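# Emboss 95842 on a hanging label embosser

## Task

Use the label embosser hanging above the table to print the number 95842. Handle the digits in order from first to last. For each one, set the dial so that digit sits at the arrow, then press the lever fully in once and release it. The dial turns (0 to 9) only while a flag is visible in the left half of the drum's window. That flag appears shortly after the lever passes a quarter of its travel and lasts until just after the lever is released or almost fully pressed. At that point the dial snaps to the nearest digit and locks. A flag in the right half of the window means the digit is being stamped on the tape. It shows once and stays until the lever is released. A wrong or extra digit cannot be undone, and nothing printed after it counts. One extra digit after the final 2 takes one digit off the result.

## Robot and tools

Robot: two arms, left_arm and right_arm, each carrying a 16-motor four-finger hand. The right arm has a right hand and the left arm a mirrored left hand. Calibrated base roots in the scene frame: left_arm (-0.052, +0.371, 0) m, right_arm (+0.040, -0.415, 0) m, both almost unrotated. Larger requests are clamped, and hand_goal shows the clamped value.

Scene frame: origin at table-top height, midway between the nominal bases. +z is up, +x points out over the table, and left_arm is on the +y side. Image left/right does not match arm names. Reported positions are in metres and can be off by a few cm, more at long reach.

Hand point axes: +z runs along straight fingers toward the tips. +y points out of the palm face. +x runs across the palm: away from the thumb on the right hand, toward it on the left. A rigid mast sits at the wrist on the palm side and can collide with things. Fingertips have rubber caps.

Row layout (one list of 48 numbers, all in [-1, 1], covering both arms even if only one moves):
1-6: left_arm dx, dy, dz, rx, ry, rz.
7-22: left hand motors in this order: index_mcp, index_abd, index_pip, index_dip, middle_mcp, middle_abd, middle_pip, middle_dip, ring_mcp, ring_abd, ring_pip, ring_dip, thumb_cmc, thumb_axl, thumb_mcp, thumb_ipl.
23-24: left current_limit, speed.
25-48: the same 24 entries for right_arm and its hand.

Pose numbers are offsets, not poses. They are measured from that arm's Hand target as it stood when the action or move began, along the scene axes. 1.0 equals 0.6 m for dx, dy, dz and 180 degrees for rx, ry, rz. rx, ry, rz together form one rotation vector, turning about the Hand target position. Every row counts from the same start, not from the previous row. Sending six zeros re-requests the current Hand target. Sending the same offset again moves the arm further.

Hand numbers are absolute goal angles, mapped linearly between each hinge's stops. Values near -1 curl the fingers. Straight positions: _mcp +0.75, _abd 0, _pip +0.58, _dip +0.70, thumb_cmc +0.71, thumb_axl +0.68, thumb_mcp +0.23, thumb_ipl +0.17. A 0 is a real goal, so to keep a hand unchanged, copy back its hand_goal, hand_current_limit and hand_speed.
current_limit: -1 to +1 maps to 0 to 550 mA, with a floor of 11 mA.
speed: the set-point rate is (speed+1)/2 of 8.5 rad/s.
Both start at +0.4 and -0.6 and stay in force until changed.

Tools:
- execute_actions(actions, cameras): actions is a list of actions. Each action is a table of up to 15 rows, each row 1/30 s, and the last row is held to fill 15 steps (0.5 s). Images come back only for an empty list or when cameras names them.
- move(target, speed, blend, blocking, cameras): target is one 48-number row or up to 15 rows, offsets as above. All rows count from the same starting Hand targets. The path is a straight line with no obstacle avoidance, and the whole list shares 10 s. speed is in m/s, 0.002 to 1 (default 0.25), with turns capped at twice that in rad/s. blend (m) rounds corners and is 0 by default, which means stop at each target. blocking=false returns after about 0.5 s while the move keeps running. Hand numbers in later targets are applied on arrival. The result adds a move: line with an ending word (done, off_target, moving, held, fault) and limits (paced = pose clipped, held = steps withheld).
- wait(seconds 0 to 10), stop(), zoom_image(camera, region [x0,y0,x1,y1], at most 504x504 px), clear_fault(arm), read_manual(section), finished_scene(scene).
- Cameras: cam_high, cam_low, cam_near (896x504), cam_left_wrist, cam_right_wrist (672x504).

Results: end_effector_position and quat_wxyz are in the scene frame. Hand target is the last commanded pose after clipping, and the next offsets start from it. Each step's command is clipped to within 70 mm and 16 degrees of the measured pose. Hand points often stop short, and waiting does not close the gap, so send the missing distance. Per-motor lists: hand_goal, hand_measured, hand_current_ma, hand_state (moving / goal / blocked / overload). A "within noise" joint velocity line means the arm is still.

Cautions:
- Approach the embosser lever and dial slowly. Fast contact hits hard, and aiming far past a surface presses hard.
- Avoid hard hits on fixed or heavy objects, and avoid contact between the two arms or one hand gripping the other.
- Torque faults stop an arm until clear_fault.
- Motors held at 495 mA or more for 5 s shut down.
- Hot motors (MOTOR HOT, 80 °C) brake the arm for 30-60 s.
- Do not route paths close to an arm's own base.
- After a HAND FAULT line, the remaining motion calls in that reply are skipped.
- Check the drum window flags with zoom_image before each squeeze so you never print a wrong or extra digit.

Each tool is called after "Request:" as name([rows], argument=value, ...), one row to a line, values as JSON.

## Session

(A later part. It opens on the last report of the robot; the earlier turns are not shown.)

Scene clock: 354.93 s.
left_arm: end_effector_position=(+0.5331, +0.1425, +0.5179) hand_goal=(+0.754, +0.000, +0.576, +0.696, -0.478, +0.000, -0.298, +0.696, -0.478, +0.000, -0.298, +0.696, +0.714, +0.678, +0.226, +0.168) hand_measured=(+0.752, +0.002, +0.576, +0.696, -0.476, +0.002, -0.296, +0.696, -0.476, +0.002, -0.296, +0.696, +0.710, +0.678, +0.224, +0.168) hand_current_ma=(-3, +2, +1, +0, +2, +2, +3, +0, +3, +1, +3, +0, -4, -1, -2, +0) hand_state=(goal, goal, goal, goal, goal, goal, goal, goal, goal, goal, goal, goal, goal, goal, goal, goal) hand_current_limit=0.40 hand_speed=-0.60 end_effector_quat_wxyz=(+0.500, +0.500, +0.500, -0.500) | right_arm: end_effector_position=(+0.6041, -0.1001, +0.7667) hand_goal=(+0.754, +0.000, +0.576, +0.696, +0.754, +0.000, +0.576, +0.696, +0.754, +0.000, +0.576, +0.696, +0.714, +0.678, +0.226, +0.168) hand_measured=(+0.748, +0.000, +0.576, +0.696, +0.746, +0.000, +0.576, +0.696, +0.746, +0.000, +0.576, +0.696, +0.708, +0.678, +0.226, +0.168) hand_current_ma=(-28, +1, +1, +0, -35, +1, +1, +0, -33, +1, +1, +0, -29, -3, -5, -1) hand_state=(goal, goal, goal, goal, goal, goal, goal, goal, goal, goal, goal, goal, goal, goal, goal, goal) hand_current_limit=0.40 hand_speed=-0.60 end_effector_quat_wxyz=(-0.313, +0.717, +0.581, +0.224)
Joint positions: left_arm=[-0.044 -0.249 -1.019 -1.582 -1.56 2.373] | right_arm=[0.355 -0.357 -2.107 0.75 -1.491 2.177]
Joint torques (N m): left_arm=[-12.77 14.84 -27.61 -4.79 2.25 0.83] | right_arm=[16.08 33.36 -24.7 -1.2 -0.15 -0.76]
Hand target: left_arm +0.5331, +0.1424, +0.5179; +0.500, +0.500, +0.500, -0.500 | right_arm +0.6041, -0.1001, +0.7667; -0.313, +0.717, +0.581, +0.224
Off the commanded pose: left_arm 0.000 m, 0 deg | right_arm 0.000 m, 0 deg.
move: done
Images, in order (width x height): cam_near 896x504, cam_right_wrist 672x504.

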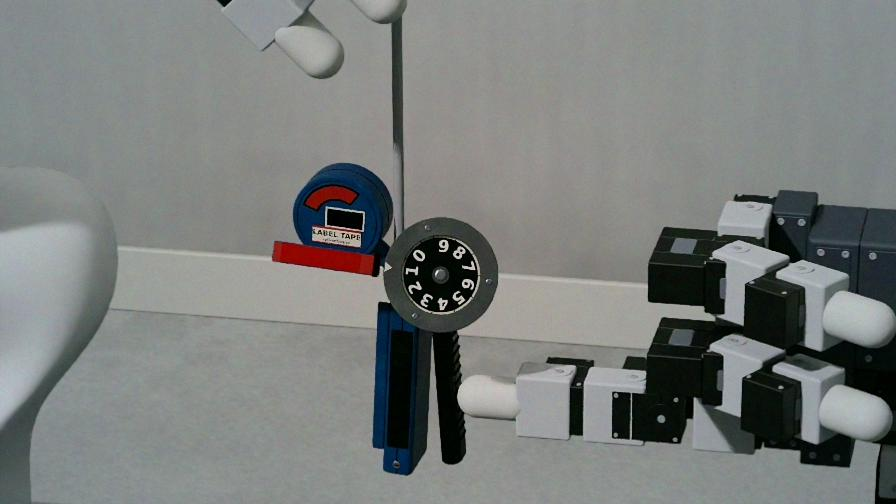

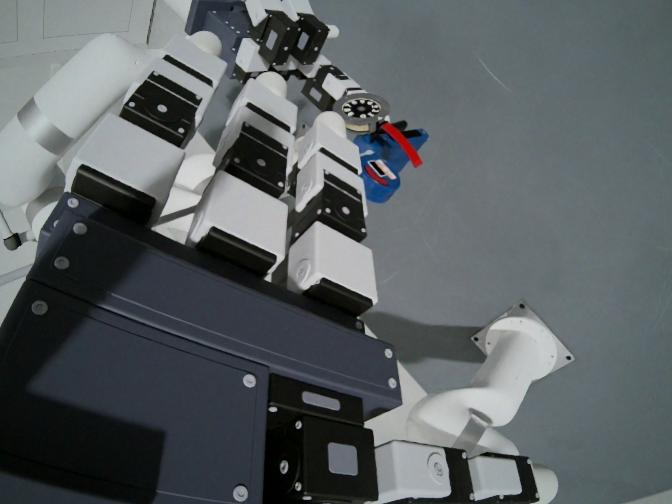

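Request:
move([
  [0,0.167,0,0,0,0,0.754,0,0.576,0.696,0.754,0,0.576,0.696,0.754,0,0.576,0.696,0.714,0.678,0.226,0.168,0.4,-0.6,0,0,0,0,0,0,0.754,0,0.576,0.696,0.754,0,0.576,0.696,0.754,0,0.576,0.696,0.714,0.678,0.226,0.168,0.4,-0.6],
  [-0.1885,0.129,0.137,0.385,-0.385,-0.385,0.754,0,0.576,0.696,0.754,0,0.576,0.696,0.754,0,0.576,0.696,0.714,0.678,0.226,0.168,0.4,-0.6,0,0,0,0,0,0,0.754,0,0.576,0.696,0.754,0,0.576,0.696,0.754,0,0.576,0.696,0.714,0.678,0.226,0.168,0.4,-0.6],
], speed=0.25, cameras=["cam_near","cam_high"])

Scene clock: 403.73 s.
left_arm: end_effector_position=(+0.4200, +0.2198, +0.6001) hand_goal=(+0.754, +0.000, +0.576, +0.696, +0.754, +0.000, +0.576, +0.696, +0.754, +0.000, +0.576, +0.696, +0.714, +0.678, +0.226, +0.168) hand_measured=(+0.754, +0.002, +0.576, +0.696, +0.754, +0.002, +0.574, +0.696, +0.754, +0.002, +0.574, +0.696, +0.714, +0.678, +0.224, +0.168) hand_current_ma=(+0, +2, +1, +0, +0, +2, -2, +0, +0, +1, -3, +0, +0, -1, -3, +0) hand_state=(goal, goal, goal, goal, goal, goal, goal, goal, goal, goal, goal, goal, goal, goal, goal, goal) hand_current_limit=0.40 hand_speed=-0.60 end_effector_quat_wxyz=(+0.000, +1.000, -0.001, +0.000) | right_arm: end_effector_position=(+0.6041, -0.1001, +0.7667) hand_goal=(+0.754, +0.000, +0.576, +0.696, +0.754, +0.000, +0.576, +0.696, +0.754, +0.000, +0.576, +0.696, +0.714, +0.678, +0.226, +0.168) hand_measured=(+0.748, +0.000, +0.576, +0.696, +0.746, +0.000, +0.576, +0.696, +0.746, +0.000, +0.576, +0.696, +0.708, +0.678, +0.226, +0.168) hand_current_ma=(-28, +1, +1, +0, -35, +1, +1, +0, -33, +1, +1, +0, -29, -3, -5, -1) hand_state=(goal, goal, goal, goal, goal, goal, goal, goal, goal, goal, goal, goal, goal, goal, goal, goal) hand_current_limit=0.40 hand_speed=-0.60 end_effector_quat_wxyz=(-0.313, +0.717, +0.581, +0.224)
Joint positions: left_arm=[-0.173 -0.019 -1.399 0.001 -1.379 2.997] | right_arm=[0.355 -0.357 -2.107 0.75 -1.491 2.177]
Joint torques (N m): left_arm=[-13.95 25.61 -17.11 4.92 3.61 1.65] | right_arm=[17.17 32.89 -25.22 -1.44 -1.47 -0.75]
Hand target: left_arm +0.4200, +0.2198, +0.6001; +0.000, +1.000, -0.001, +0.000 | right_arm +0.6041, -0.1001, +0.7667; -0.313, +0.717, +0.581, +0.224
Off the commanded pose: left_arm 0.000 m, 0 deg | right_arm 0.000 m, 0 deg.
move: done
Images, in order (width x height): cam_high 896x504, cam_near 896x504.

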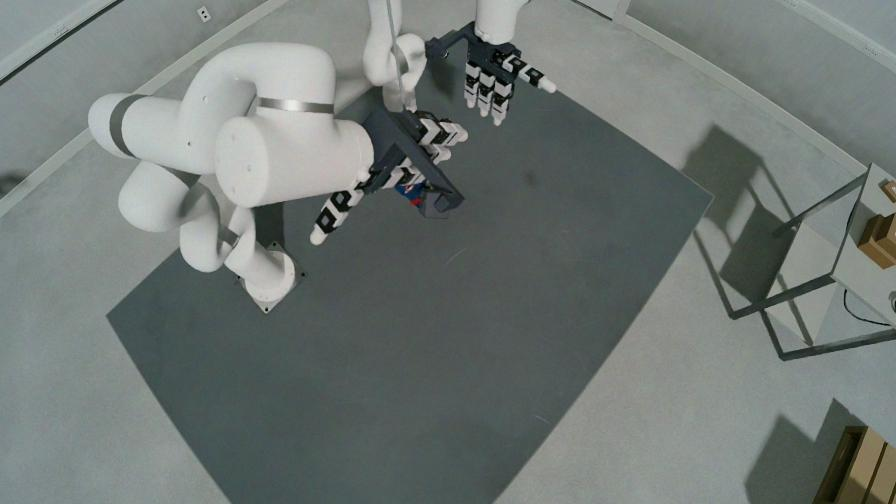

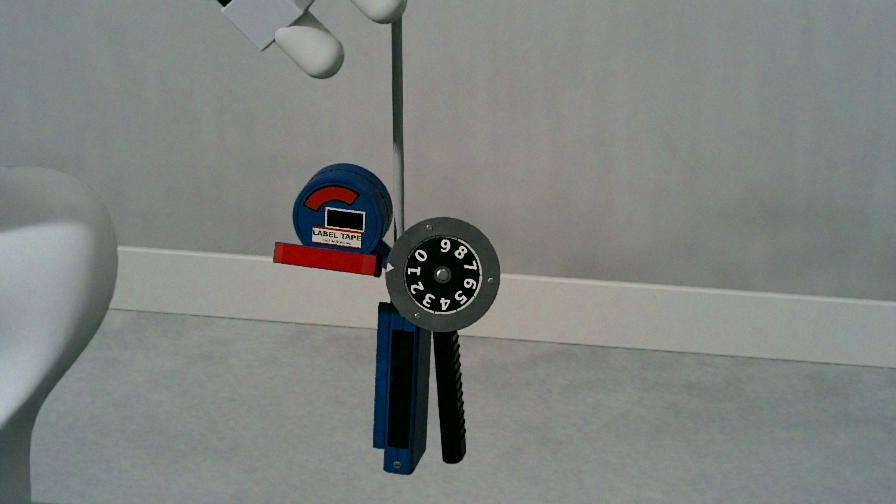

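Request:
move(target=[0.133,-0.2,-0.142,0,-0.5,0,0.754,0,0.576,0.696,0.754,0,0.576,0.696,0.754,0,0.576,0.696,0.714,0.678,0.226,0.168,0.4,-0.6,0,0,0,0,0,0,0.754,0,0.576,0.696,0.754,0,0.576,0.696,0.754,0,0.576,0.696,0.714,0.678,0.226,0.168,0.4,-0.6], speed=0.2, cameras=["cam_near","cam_high","cam_left_wrist","cam_right_wrist"])

Scene clock: 412.00 s.
left_arm: end_effector_position=(+0.4998, +0.0998, +0.5149) hand_goal=(+0.754, +0.000, +0.576, +0.696, +0.754, +0.000, +0.576, +0.696, +0.754, +0.000, +0.576, +0.696, +0.714, +0.678, +0.226, +0.168) hand_measured=(+0.754, -0.002, +0.576, +0.696, +0.754, -0.002, +0.574, +0.696, +0.754, -0.002, +0.574, +0.696, +0.714, +0.678, +0.224, +0.168) hand_current_ma=(+0, -1, +1, +0, +0, -1, -2, +0, +0, -1, -3, +0, +0, -1, -3, +0) hand_state=(goal, goal, goal, goal, goal, goal, goal, goal, goal, goal, goal, goal, goal, goal, goal, goal) hand_current_limit=0.40 hand_speed=-0.60 end_effector_quat_wxyz=(-0.001, +0.707, +0.000, +0.707) | right_arm: end_effector_position=(+0.6041, -0.1001, +0.7667) hand_goal=(+0.754, +0.000, +0.576, +0.696, +0.754, +0.000, +0.576, +0.696, +0.754, +0.000, +0.576, +0.696, +0.714, +0.678, +0.226, +0.168) hand_measured=(+0.748, +0.000, +0.576, +0.696, +0.746, +0.000, +0.576, +0.696, +0.746, +0.000, +0.576, +0.696, +0.708, +0.678, +0.226, +0.168) hand_current_ma=(-28, +1, +1, +0, -35, +1, +1, +0, -33, +1, +1, +0, -29, -3, -5, -1) hand_state=(goal, goal, goal, goal, goal, goal, goal, goal, goal, goal, goal, goal, goal, goal, goal, goal) hand_current_limit=0.40 hand_speed=-0.60 end_effector_quat_wxyz=(-0.313, +0.717, +0.581, +0.224)
Joint positions: left_arm=[-0.538 -0.031 -0.646 2.54 -1.044 0.334] | right_arm=[0.355 -0.357 -2.107 0.75 -1.491 2.177]
Joint torques (N m): left_arm=[-4.11 9.5 -28.71 4.06 -5.66 -1.77] | right_arm=[14.39 30.28 -24.64 -0.74 -1.3 -0.8]
Hand target: left_arm +0.4998, +0.0998, +0.5149; -0.001, +0.707, +0.000, +0.707 | right_arm +0.6041, -0.1001, +0.7667; -0.313, +0.717, +0.581, +0.224
Off the commanded pose: left_arm 0.000 m, 0 deg | right_arm 0.000 m, 0 deg.
move: done
Images, in order (width x height): cam_high 896x504, cam_near 896x504, cam_left_wrist 672x504, cam_right_wrist 672x504.

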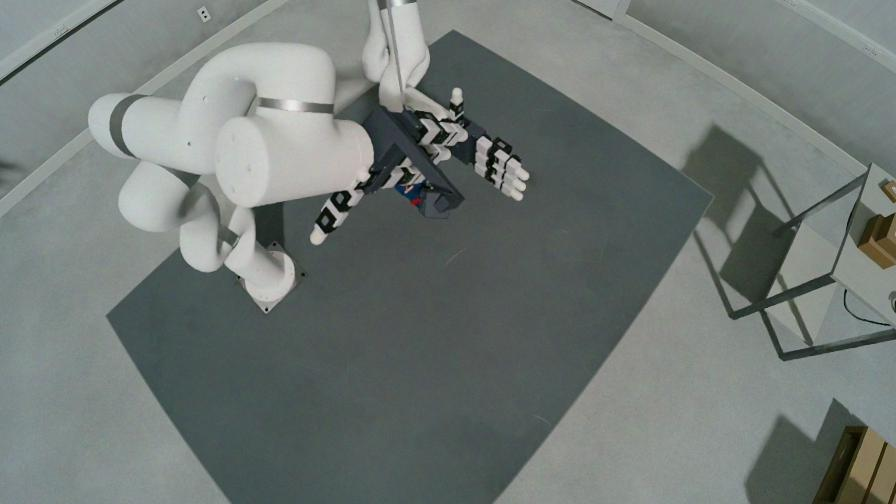

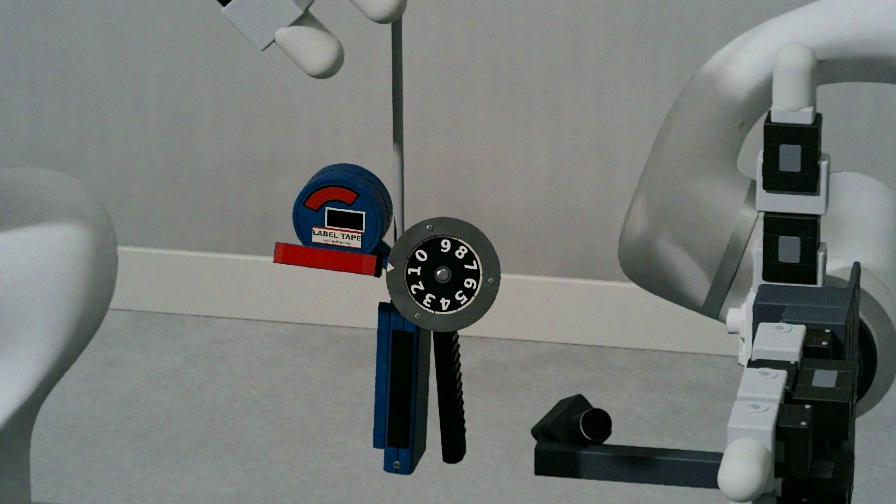

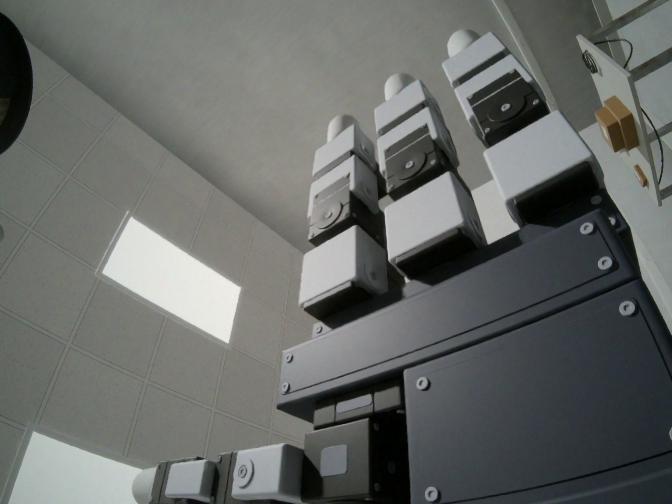

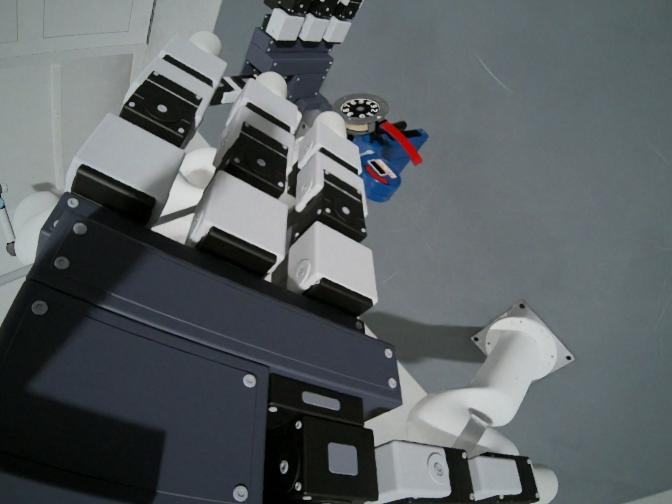

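Request:
move(target=[0.0153,-0.133,-0.02,0,0,0,0.754,0,0.576,0.696,0.754,0,0.576,0.696,0.754,0,0.576,0.696,1.0,0.678,0.226,0.168,0.4,-0.6,0,0,0,0,0,0,0.754,0,0.576,0.696,0.754,0,0.576,0.696,0.754,0,0.576,0.696,0.714,0.678,0.226,0.168,0.4,-0.6], speed=0.1, cameras=["cam_near","cam_high","cam_left_wrist","cam_right_wrist"])

Request:
zoom_image(camera="cam_near", region=[265, 150, 665, 504])

Request:
zoom_image(camera="cam_right_wrist", region=[295, 40, 435, 160])

Scene clock: 458.70 s.
left_arm: end_effector_position=(+0.5090, +0.0201, +0.5029) hand_goal=(+0.754, +0.000, +0.576, +0.696, +0.754, +0.000, +0.576, +0.696, +0.754, +0.000, +0.576, +0.696, +1.000, +0.678, +0.226, +0.168) hand_measured=(+0.754, -0.002, +0.576, +0.696, +0.754, -0.002, +0.574, +0.696, +0.754, -0.002, +0.574, +0.696, +1.000, +0.678, +0.224, +0.168) hand_current_ma=(+0, -1, +1, +0, +0, -2, -2, +0, +0, -1, -3, +0, +0, -1, -3, +0) hand_state=(goal, goal, goal, goal, goal, goal, goal, goal, goal, goal, goal, goal, goal, goal, goal, goal) hand_current_limit=0.40 hand_speed=-0.60 end_effector_quat_wxyz=(-0.001, +0.707, +0.000, +0.707) | right_arm: end_effector_position=(+0.6041, -0.1001, +0.7667) hand_goal=(+0.754, +0.000, +0.576, +0.696, +0.754, +0.000, +0.576, +0.696, +0.754, +0.000, +0.576, +0.696, +0.714, +0.678, +0.226, +0.168) hand_measured=(+0.748, +0.000, +0.576, +0.696, +0.746, +0.000, +0.576, +0.696, +0.746, +0.000, +0.576, +0.696, +0.708, +0.678, +0.226, +0.168) hand_current_ma=(-28, +1, +1, +0, -35, +1, +1, +0, -33, +1, +1, +0, -29, -3, -5, -1) hand_state=(goal, goal, goal, goal, goal, goal, goal, goal, goal, goal, goal, goal, goal, goal, goal, goal) hand_current_limit=0.40 hand_speed=-0.60 end_effector_quat_wxyz=(-0.313, +0.717, +0.581, +0.224)
Joint positions: left_arm=[-0.689 -0.177 -0.775 2.385 -1.111 0.399] | right_arm=[0.355 -0.357 -2.107 0.75 -1.491 2.177]
Joint torques (N m): left_arm=[-13.68 12.88 -28.36 -3.7 -5.61 1.58] | right_arm=[15.73 30.17 -25.33 -0.67 -1.37 -0.79]
Hand target: left_arm +0.5090, +0.0200, +0.5029; -0.001, +0.707, +0.000, +0.707 | right_arm +0.6041, -0.1001, +0.7667; -0.313, +0.717, +0.581, +0.224
Off the commanded pose: left_arm 0.000 m, 0 deg | right_arm 0.000 m, 0 deg.
move: done
Images, in order (width x height): cam_high 896x504, cam_near 896x504, cam_left_wrist 672x504, cam_right_wrist 672x504.

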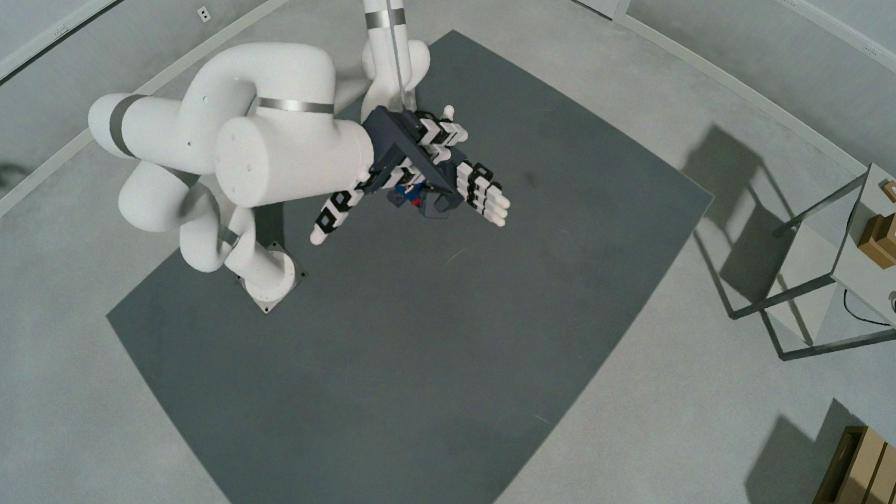

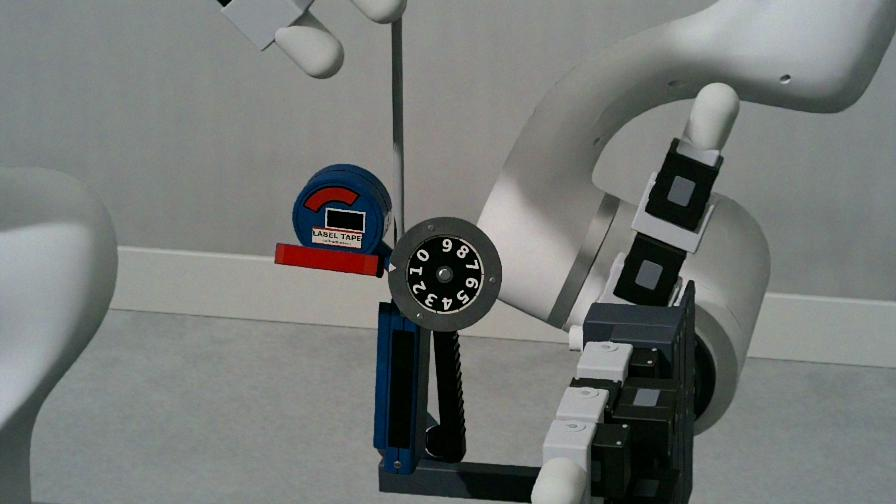

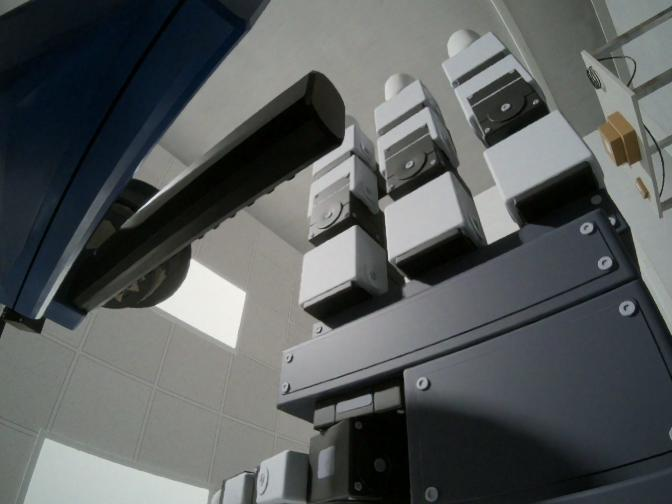

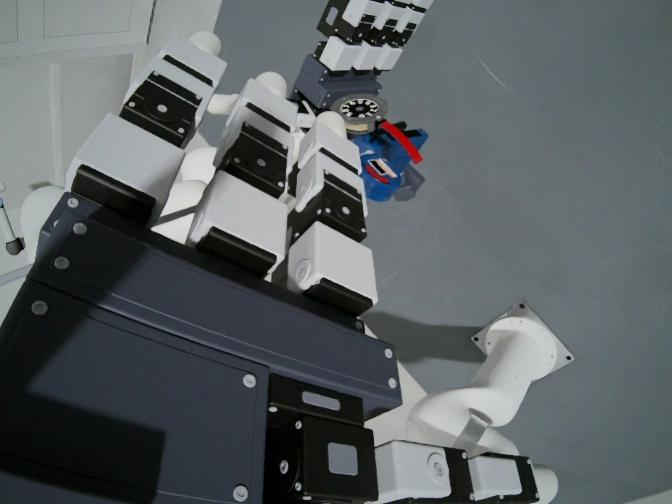

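Scaled by 1.260 from the camera's 896x504 image, which has a finer 1280x720 frame.

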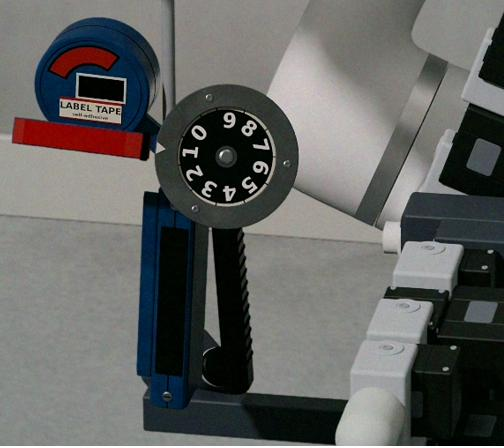

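Scaled by 3.600 from the camera's 672x504 image, which has a finer 960x720 frame.

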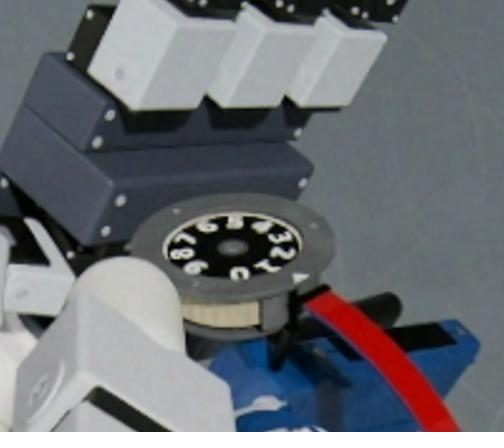

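Request:
move(target=[0,-0.085,0,0,0,0,0.754,0,0.576,0.696,0.754,0,0.576,0.696,0.754,0,0.576,0.696,1.0,0.678,0.226,0.168,0.4,-0.6,0,0,0,0,0,0,0.754,0,0.576,0.696,0.754,0,0.576,0.696,0.754,0,0.576,0.696,0.714,0.678,0.226,0.168,0.4,-0.6], speed=0.06, cameras=["cam_near","cam_high","cam_left_wrist","cam_right_wrist"])

Request:
zoom_image(camera="cam_near", region=[265, 150, 665, 504])

Request:
zoom_image(camera="cam_right_wrist", region=[295, 40, 435, 160])

Scene clock: 469.80 s.
left_arm: end_effector_position=(+0.5090, -0.0309, +0.5029) hand_goal=(+0.754, +0.000, +0.576, +0.696, +0.754, +0.000, +0.576, +0.696, +0.754, +0.000, +0.576, +0.696, +1.000, +0.678, +0.226, +0.168) hand_measured=(+0.754, -0.002, +0.576, +0.696, +0.754, -0.002, +0.574, +0.696, +0.754, -0.002, +0.574, +0.696, +1.000, +0.678, +0.224, +0.168) hand_current_ma=(+0, -1, +1, +0, +0, -2, -2, +0, +0, -1, -3, +0, +0, -1, -3, +0) hand_state=(goal, goal, goal, goal, goal, goal, goal, goal, goal, goal, goal, goal, goal, goal, goal, goal) hand_current_limit=0.40 hand_speed=-0.60 end_effector_quat_wxyz=(-0.001, +0.707, +0.000, +0.707) | right_arm: end_effector_position=(+0.6041, -0.1001, +0.7667) hand_goal=(+0.754, +0.000, +0.576, +0.696, +0.754, +0.000, +0.576, +0.696, +0.754, +0.000, +0.576, +0.696, +0.714, +0.678, +0.226, +0.168) hand_measured=(+0.748, +0.000, +0.576, +0.696, +0.746, +0.000, +0.576, +0.696, +0.746, +0.000, +0.576, +0.696, +0.708, +0.678, +0.226, +0.168) hand_current_ma=(-28, +1, +1, +0, -35, +1, +1, +0, -33, +1, +1, +0, -29, -3, -5, -1) hand_state=(goal, goal, goal, goal, goal, goal, goal, goal, goal, goal, goal, goal, goal, goal, goal, goal) hand_current_limit=0.40 hand_speed=-0.60 end_effector_quat_wxyz=(-0.313, +0.717, +0.581, +0.224)
Joint positions: left_arm=[-0.776 -0.252 -0.867 2.291 -1.135 0.45] | right_arm=[0.355 -0.357 -2.107 0.75 -1.491 2.177]
Joint torques (N m): left_arm=[-13.69 15.56 -28.7 -3.92 -5.57 1.6] | right_arm=[17.88 30.64 -25.12 -0.1 -1.33 -0.54]
Hand target: left_arm +0.5090, -0.0310, +0.5029; -0.001, +0.707, +0.000, +0.707 | right_arm +0.6041, -0.1001, +0.7667; -0.313, +0.717, +0.581, +0.224
Off the commanded pose: left_arm 0.000 m, 0 deg | right_arm 0.000 m, 0 deg.
move: done
Images, in order (width x height): cam_high 896x504, cam_near 896x504, cam_left_wrist 672x504, cam_right_wrist 672x504.

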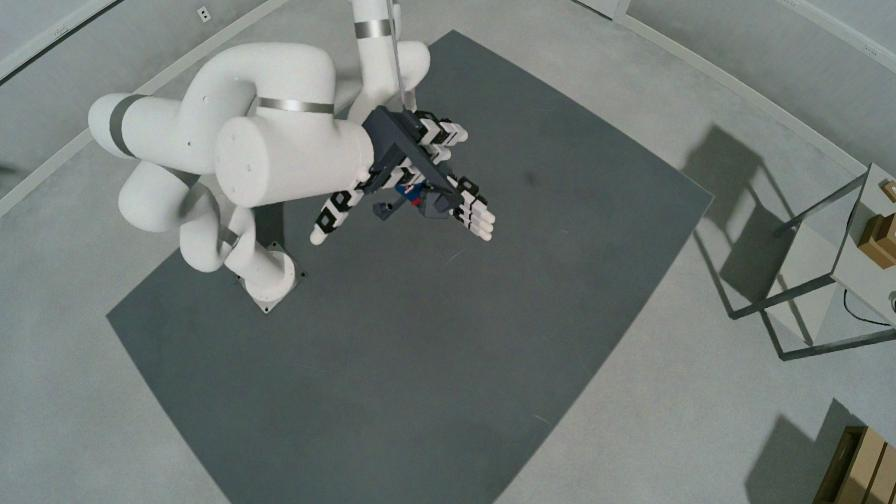

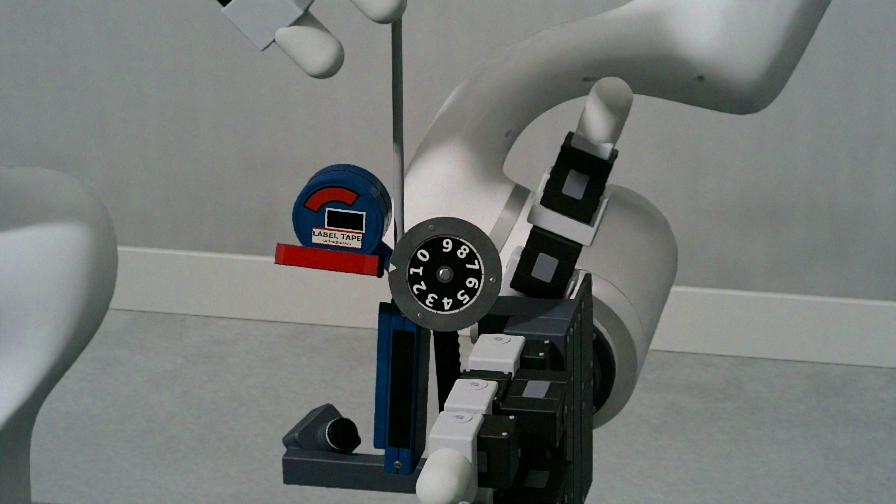

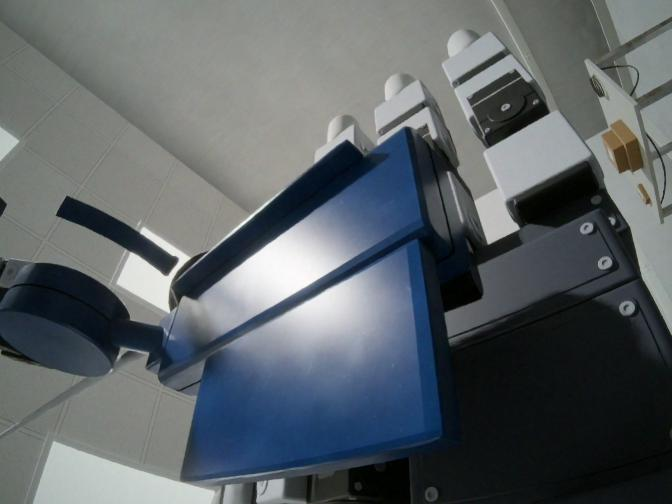

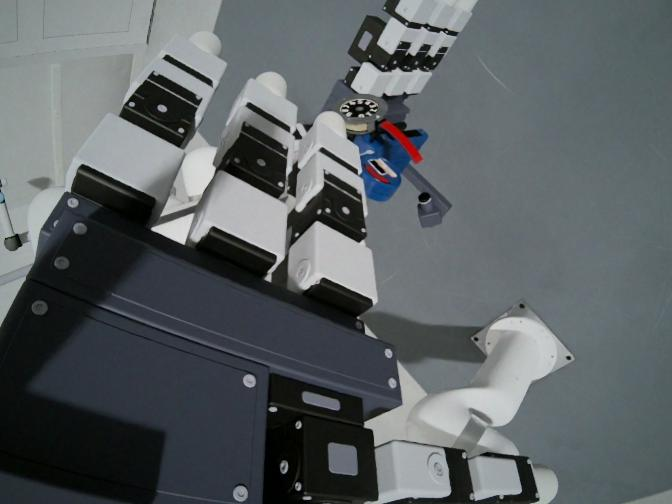

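Scaled by 1.260 from the camera's 896x504 image, which has a finer 1280x720 frame.

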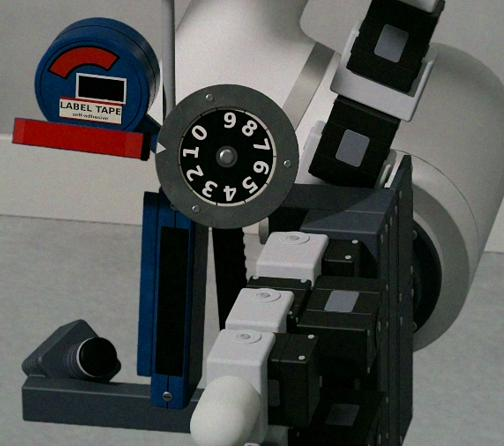

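Scaled by 3.600 from the camera's 672x504 image, which has a finer 960x720 frame.

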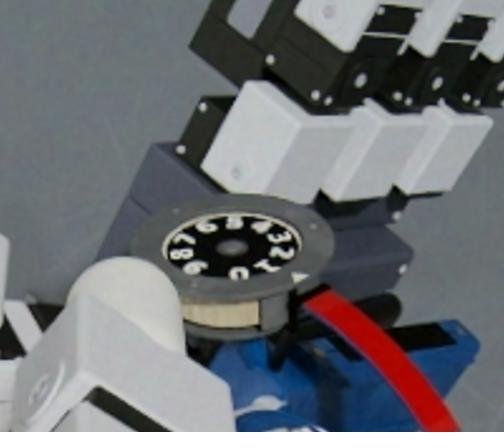

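Request:
zoom_image(camera="cam_left_wrist", region=[300, 100, 560, 360])

Request:
zoom_image(camera="cam_left_wrist", region=[0, 100, 504, 504])

Scaled by 1.938 from the camera's 672x504 image, which has a finer 960x720 frame.

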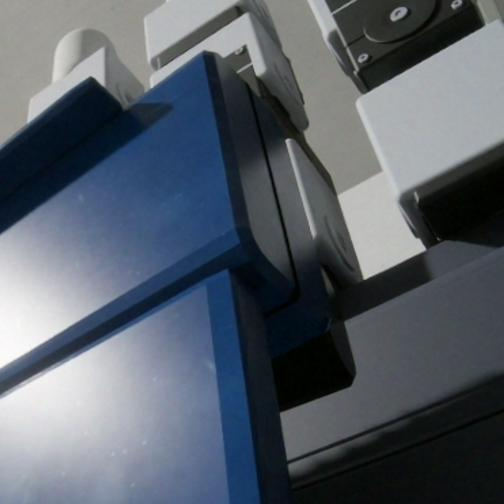

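Scaled by 1.000.

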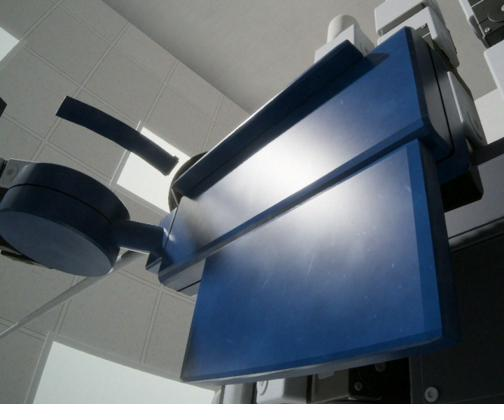

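Request:
move(target=[-0.02,-0.0083,0,0,0,0,0.3425,0,-0.2701,-0.1739,0.3425,0,-0.2701,-0.1739,0.754,0,0.576,0.696,1.0,0.678,0.226,0.168,0.4,-0.8,0,0,0,0,0,0,0.754,0,0.576,0.696,0.754,0,0.576,0.696,0.754,0,0.576,0.696,0.714,0.678,0.226,0.168,0.4,-0.6], speed=0.03, cameras=["cam_near","cam_left_wrist","cam_right_wrist"])

Request:
zoom_image(camera="cam_near", region=[265, 150, 665, 504])

Scene clock: 496.37 s.
left_arm: end_effector_position=(+0.4970, -0.0359, +0.5029) hand_goal=(+0.342, +0.000, -0.270, -0.174, +0.342, +0.000, -0.270, -0.174, +0.754, +0.000, +0.576, +0.696, +1.000, +0.678, +0.226, +0.168) hand_measured=(+0.344, -0.002, -0.268, -0.170, +0.344, -0.002, -0.268, -0.172, +0.754, -0.002, +0.574, +0.696, +1.000, +0.678, +0.224, +0.168) hand_current_ma=(+3, -2, +3, +4, +3, -2, +3, +4, +0, -1, -3, +0, +0, -1, -3, +0) hand_state=(goal, goal, goal, goal, goal, goal, goal, goal, goal, goal, goal, goal, goal, goal, goal, goal) hand_current_limit=0.40 hand_speed=-0.80 end_effector_quat_wxyz=(-0.001, +0.707, +0.000, +0.707) | right_arm: end_effector_position=(+0.6041, -0.1001, +0.7667) hand_goal=(+0.754, +0.000, +0.576, +0.696, +0.754, +0.000, +0.576, +0.696, +0.754, +0.000, +0.576, +0.696, +0.714, +0.678, +0.226, +0.168) hand_measured=(+0.748, +0.000, +0.576, +0.696, +0.746, +0.000, +0.576, +0.696, +0.746, +0.000, +0.576, +0.696, +0.708, +0.678, +0.226, +0.168) hand_current_ma=(-28, +1, +1, +0, -35, +1, +1, +0, -33, +1, +1, +0, -29, -3, -5, -1) hand_state=(goal, goal, goal, goal, goal, goal, goal, goal, goal, goal, goal, goal, goal, goal, goal, goal) hand_current_limit=0.40 hand_speed=-0.60 end_effector_quat_wxyz=(-0.313, +0.717, +0.581, +0.224)
Joint positions: left_arm=[-0.802 -0.24 -0.852 2.267 -1.148 0.458] | right_arm=[0.355 -0.357 -2.107 0.75 -1.491 2.177]
Joint torques (N m): left_arm=[-13.55 32.63 -17.12 -3.5 -5.5 1.49] | right_arm=[14.81 32.24 -24.85 0.24 -1.46 -0.64]
Hand target: left_arm +0.4970, -0.0359, +0.5029; -0.001, +0.707, +0.000, +0.707 | right_arm +0.6041, -0.1001, +0.7667; -0.313, +0.717, +0.581, +0.224
Off the commanded pose: left_arm 0.000 m, 0 deg | right_arm 0.000 m, 0 deg.
move: done
Images, in order (width x height): cam_near 896x504, cam_left_wrist 672x504, cam_right_wrist 672x504.

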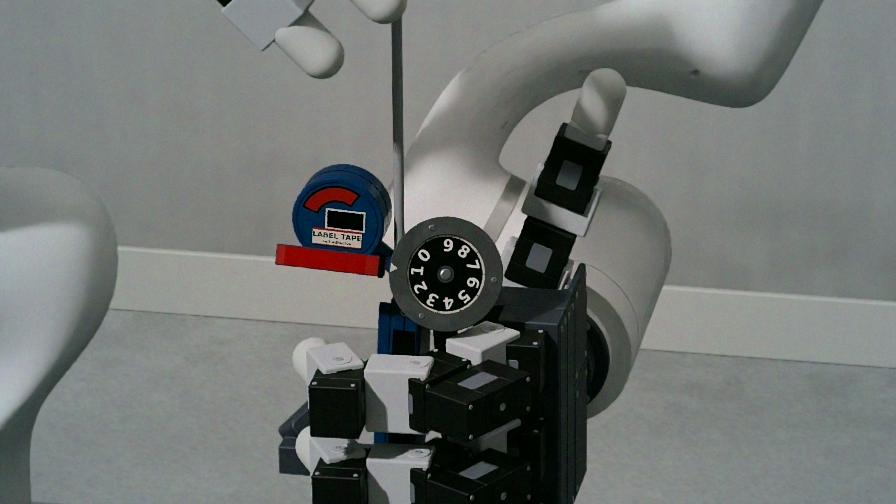

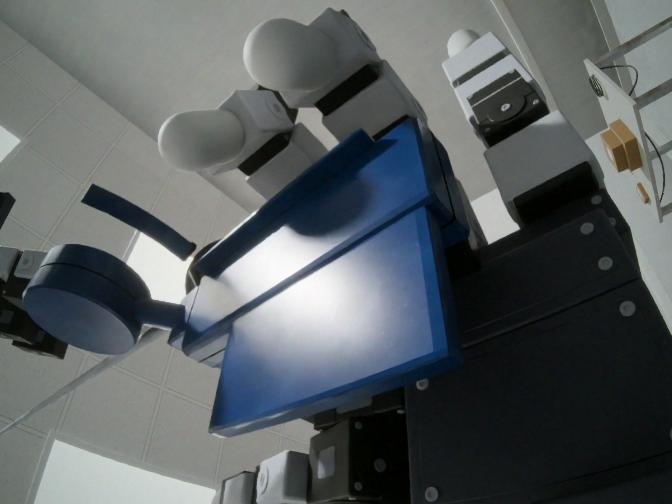

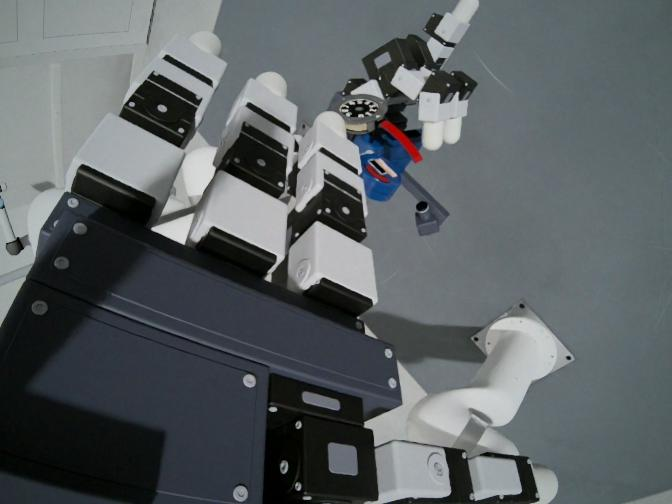

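Scaled by 1.260 from the camera's 896x504 image, which has a finer 1280x720 frame.

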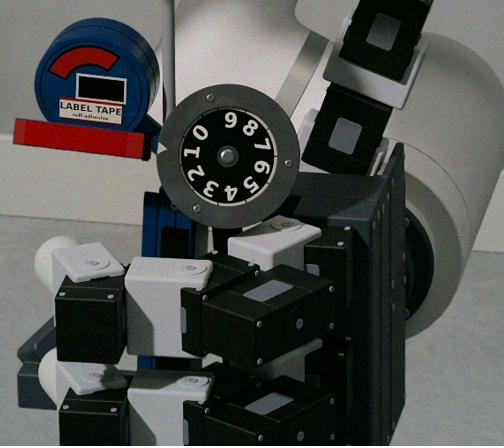

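Request:
move(target=[0,0,0,0,0,0,0.137,0,-0.2701,-0.1739,0.137,0,-0.2701,-0.1739,0.754,0,0.576,0.696,1.0,0.678,0.226,0.168,0.4,-0.8,0,0,0,0,0,0,0.754,0,0.576,0.696,0.754,0,0.576,0.696,0.754,0,0.576,0.696,0.714,0.678,0.226,0.168,0.4,-0.6], speed=0.03, cameras=["cam_left_wrist"])

Request:
move(target=[0,0,0,0,0,0,-0.0411,0,-0.2701,-0.1739,-0.0411,0,-0.2701,-0.1739,0.754,0,0.576,0.696,1.0,0.678,0.226,0.168,0.4,-0.8,0,0,0,0,0,0,0.754,0,0.576,0.696,0.754,0,0.576,0.696,0.754,0,0.576,0.696,0.714,0.678,0.226,0.168,0.4,-0.6], speed=0.03, cameras=["cam_near","cam_left_wrist","cam_high"])

Scene clock: 501.07 s.
left_arm: end_effector_position=(+0.4970, -0.0359, +0.5029) hand_goal=(+0.138, +0.000, -0.270, -0.174, +0.138, +0.000, -0.270, -0.174, +0.754, +0.000, +0.576, +0.696, +1.000, +0.678, +0.226, +0.168) hand_measured=(+0.140, -0.002, -0.268, -0.170, +0.140, -0.002, -0.268, -0.172, +0.754, -0.002, +0.574, +0.696, +1.000, +0.678, +0.224, +0.168) hand_current_ma=(+3, -2, +3, +4, +3, -2, +3, +4, +0, -1, -3, +0, +0, -1, -3, +0) hand_state=(goal, goal, goal, goal, goal, goal, goal, goal, goal, goal, goal, goal, goal, goal, goal, goal) hand_current_limit=0.40 hand_speed=-0.80 end_effector_quat_wxyz=(-0.001, +0.707, +0.000, +0.707) | right_arm: end_effector_position=(+0.6041, -0.1001, +0.7667) hand_goal=(+0.754, +0.000, +0.576, +0.696, +0.754, +0.000, +0.576, +0.696, +0.754, +0.000, +0.576, +0.696, +0.714, +0.678, +0.226, +0.168) hand_measured=(+0.748, +0.000, +0.576, +0.696, +0.746, +0.000, +0.576, +0.696, +0.746, +0.000, +0.576, +0.696, +0.708, +0.678, +0.226, +0.168) hand_current_ma=(-28, +1, +1, +0, -35, +1, +1, +0, -33, +1, +1, +0, -29, -3, -5, -1) hand_state=(goal, goal, goal, goal, goal, goal, goal, goal, goal, goal, goal, goal, goal, goal, goal, goal) hand_current_limit=0.40 hand_speed=-0.60 end_effector_quat_wxyz=(-0.313, +0.717, +0.581, +0.224)
Joint positions: left_arm=[-0.802 -0.24 -0.852 2.267 -1.148 0.458] | right_arm=[0.355 -0.357 -2.107 0.75 -1.491 2.177]
Joint torques (N m): left_arm=[-12.91 32.76 -17.41 -3.45 -5.25 1.42] | right_arm=[16.82 29.86 -25.07 -0.67 -1.44 -0.73]
Hand target: left_arm +0.4970, -0.0359, +0.5029; -0.001, +0.707, +0.000, +0.707 | right_arm +0.6041, -0.1001, +0.7667; -0.313, +0.717, +0.581, +0.224
Off the commanded pose: left_arm 0.000 m, 0 deg | right_arm 0.000 m, 0 deg.
move: done
Images, in order (width x height): cam_left_wrist 672x504.

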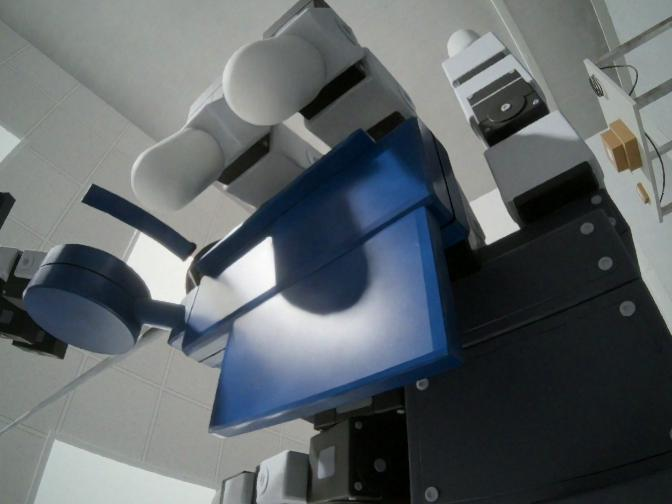

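Scene clock: 501.60 s.
left_arm: end_effector_position=(+0.4970, -0.0359, +0.5029) hand_goal=(-0.042, +0.000, -0.270, -0.174, -0.042, +0.000, -0.270, -0.174, +0.754, +0.000, +0.576, +0.696, +1.000, +0.678, +0.226, +0.168) hand_measured=(-0.040, -0.002, -0.268, -0.170, -0.040, -0.002, -0.268, -0.172, +0.754, -0.002, +0.574, +0.696, +1.000, +0.678, +0.224, +0.168) hand_current_ma=(+3, -2, +3, +4, +3, -2, +3, +4, +0, -1, -3, +0, +0, -1, -3, +0) hand_state=(goal, goal, goal, goal, goal, goal, goal, goal, goal, goal, goal, goal, goal, goal, goal, goal) hand_current_limit=0.40 hand_speed=-0.80 end_effector_quat_wxyz=(-0.001, +0.707, +0.000, +0.707) | right_arm: end_effector_position=(+0.6041, -0.1001, +0.7667) hand_goal=(+0.754, +0.000, +0.576, +0.696, +0.754, +0.000, +0.576, +0.696, +0.754, +0.000, +0.576, +0.696, +0.714, +0.678, +0.226, +0.168) hand_measured=(+0.748, +0.000, +0.576, +0.696, +0.746, +0.000, +0.576, +0.696, +0.746, +0.000, +0.576, +0.696, +0.708, +0.678, +0.226, +0.168) hand_current_ma=(-28, +1, +1, +0, -35, +1, +1, +0, -33, +1, +1, +0, -29, -3, -5, -1) hand_state=(goal, goal, goal, goal, goal, goal, goal, goal, goal, goal, goal, goal, goal, goal, goal, goal) hand_current_limit=0.40 hand_speed=-0.60 end_effector_quat_wxyz=(-0.313, +0.717, +0.581, +0.224)
Joint positions: left_arm=[-0.802 -0.24 -0.852 2.267 -1.148 0.458] | right_arm=[0.355 -0.357 -2.107 0.75 -1.491 2.177]
Joint torques (N m): left_arm=[-12.6 33.1 -17.07 -3.61 -5.25 1.4] | right_arm=[16 30.89 -24.56 -0.26 -1.5 -0.53]
Hand target: left_arm +0.4970, -0.0359, +0.5029; -0.001, +0.707, +0.000, +0.707 | right_arm +0.6041, -0.1001, +0.7667; -0.313, +0.717, +0.581, +0.224
Off the commanded pose: left_arm 0.000 m, 0 deg | right_arm 0.000 m, 0 deg.
move: done
Images, in order (width x height): cam_high 896x504, cam_near 896x504, cam_left_wrist 672x504.

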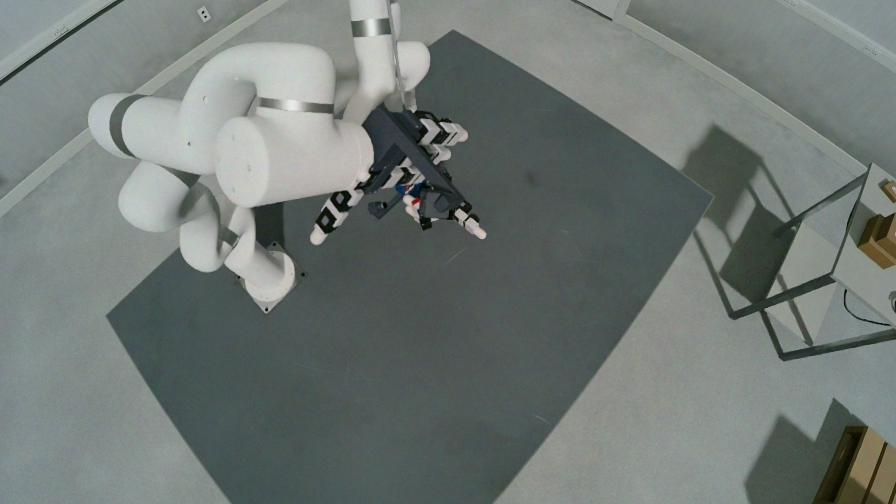

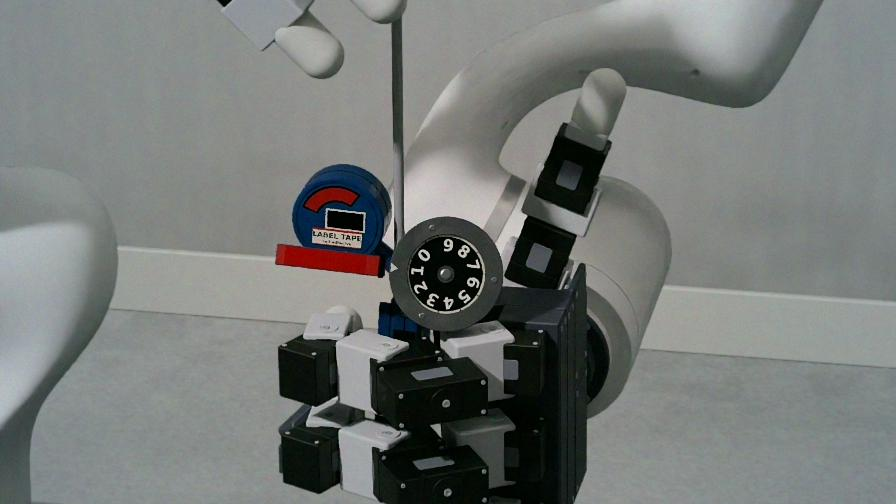

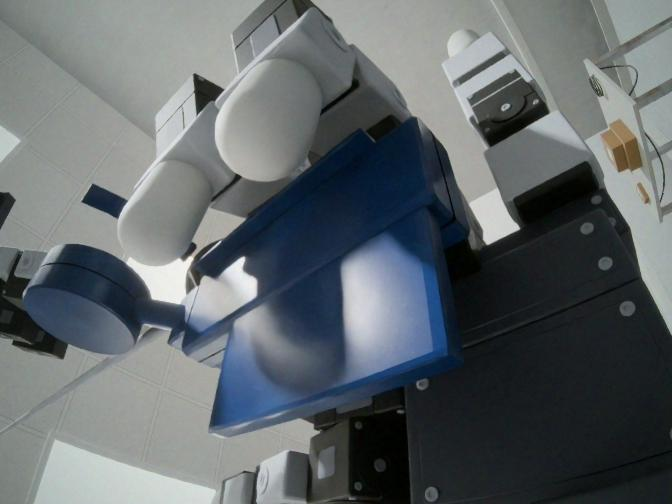

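Request:
move(target=[0,0,0,0,0,0,-0.0959,0,-0.3285,-0.2029,-0.0959,0,-0.3285,-0.2029,0.754,0,0.576,0.696,1.0,0.678,0.226,0.168,0.4,-0.9,0,0,0,0,0,0,0.754,0,0.576,0.696,0.754,0,0.576,0.696,0.754,0,0.576,0.696,0.714,0.678,0.226,0.168,0.4,-0.6], speed=0.03, cameras=["cam_near","cam_left_wrist"])

Scene clock: 508.13 s.
left_arm: end_effector_position=(+0.4970, -0.0359, +0.5029) hand_goal=(-0.096, +0.000, -0.328, -0.202, -0.096, +0.000, -0.328, -0.202, +0.754, +0.000, +0.576, +0.696, +1.000, +0.678, +0.226, +0.168) hand_measured=(-0.094, -0.002, -0.326, -0.198, -0.094, -0.002, -0.326, -0.200, +0.754, -0.002, +0.574, +0.696, +1.000, +0.678, +0.224, +0.168) hand_current_ma=(+4, -2, +3, +4, +3, -2, +3, +4, +0, -1, -3, +0, +0, -1, -3, +0) hand_state=(goal, goal, goal, goal, goal, goal, goal, goal, goal, goal, goal, goal, goal, goal, goal, goal) hand_current_limit=0.40 hand_speed=-0.90 end_effector_quat_wxyz=(-0.001, +0.707, +0.000, +0.707) | right_arm: end_effector_position=(+0.6041, -0.1001, +0.7667) hand_goal=(+0.754, +0.000, +0.576, +0.696, +0.754, +0.000, +0.576, +0.696, +0.754, +0.000, +0.576, +0.696, +0.714, +0.678, +0.226, +0.168) hand_measured=(+0.748, +0.000, +0.576, +0.696, +0.746, +0.000, +0.576, +0.696, +0.746, +0.000, +0.576, +0.696, +0.708, +0.678, +0.226, +0.168) hand_current_ma=(-28, +1, +1, +0, -35, +1, +1, +0, -33, +1, +1, +0, -29, -3, -5, -1) hand_state=(goal, goal, goal, goal, goal, goal, goal, goal, goal, goal, goal, goal, goal, goal, goal, goal) hand_current_limit=0.40 hand_speed=-0.60 end_effector_quat_wxyz=(-0.313, +0.717, +0.581, +0.224)
Joint positions: left_arm=[-0.802 -0.24 -0.852 2.267 -1.148 0.458] | right_arm=[0.355 -0.357 -2.107 0.75 -1.491 2.177]
Joint torques (N m): left_arm=[-11.52 33.1 -17.89 -3.2 -4.94 1.36] | right_arm=[16.71 31.2 -25.85 -0.56 -1.48 -0.58]
Hand target: left_arm +0.4970, -0.0359, +0.5029; -0.001, +0.707, +0.000, +0.707 | right_arm +0.6041, -0.1001, +0.7667; -0.313, +0.717, +0.581, +0.224
Off the commanded pose: left_arm 0.000 m, 0 deg | right_arm 0.000 m, 0 deg.
move: done
Images, in order (width x height): cam_near 896x504, cam_left_wrist 672x504.

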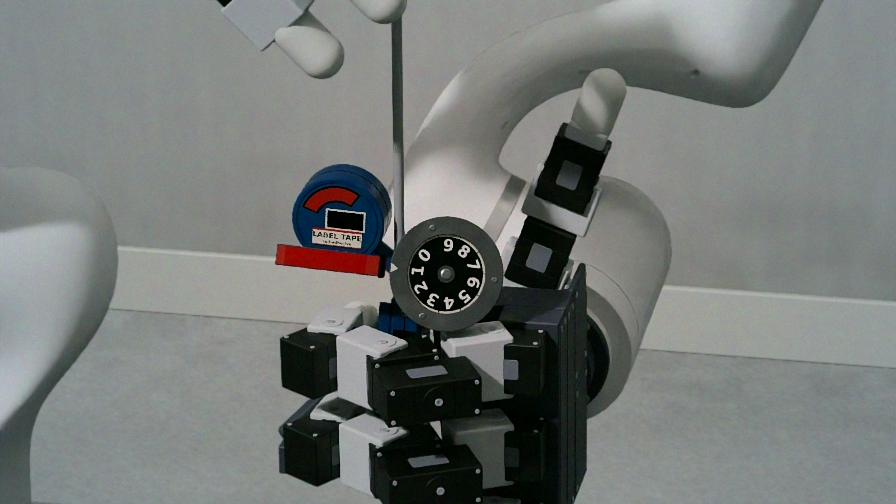

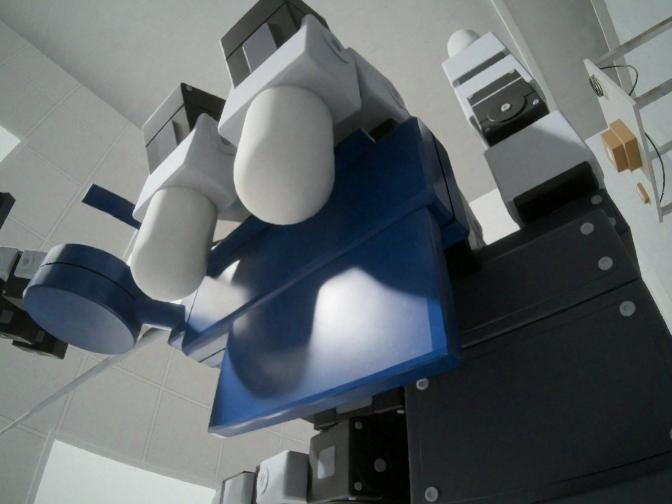

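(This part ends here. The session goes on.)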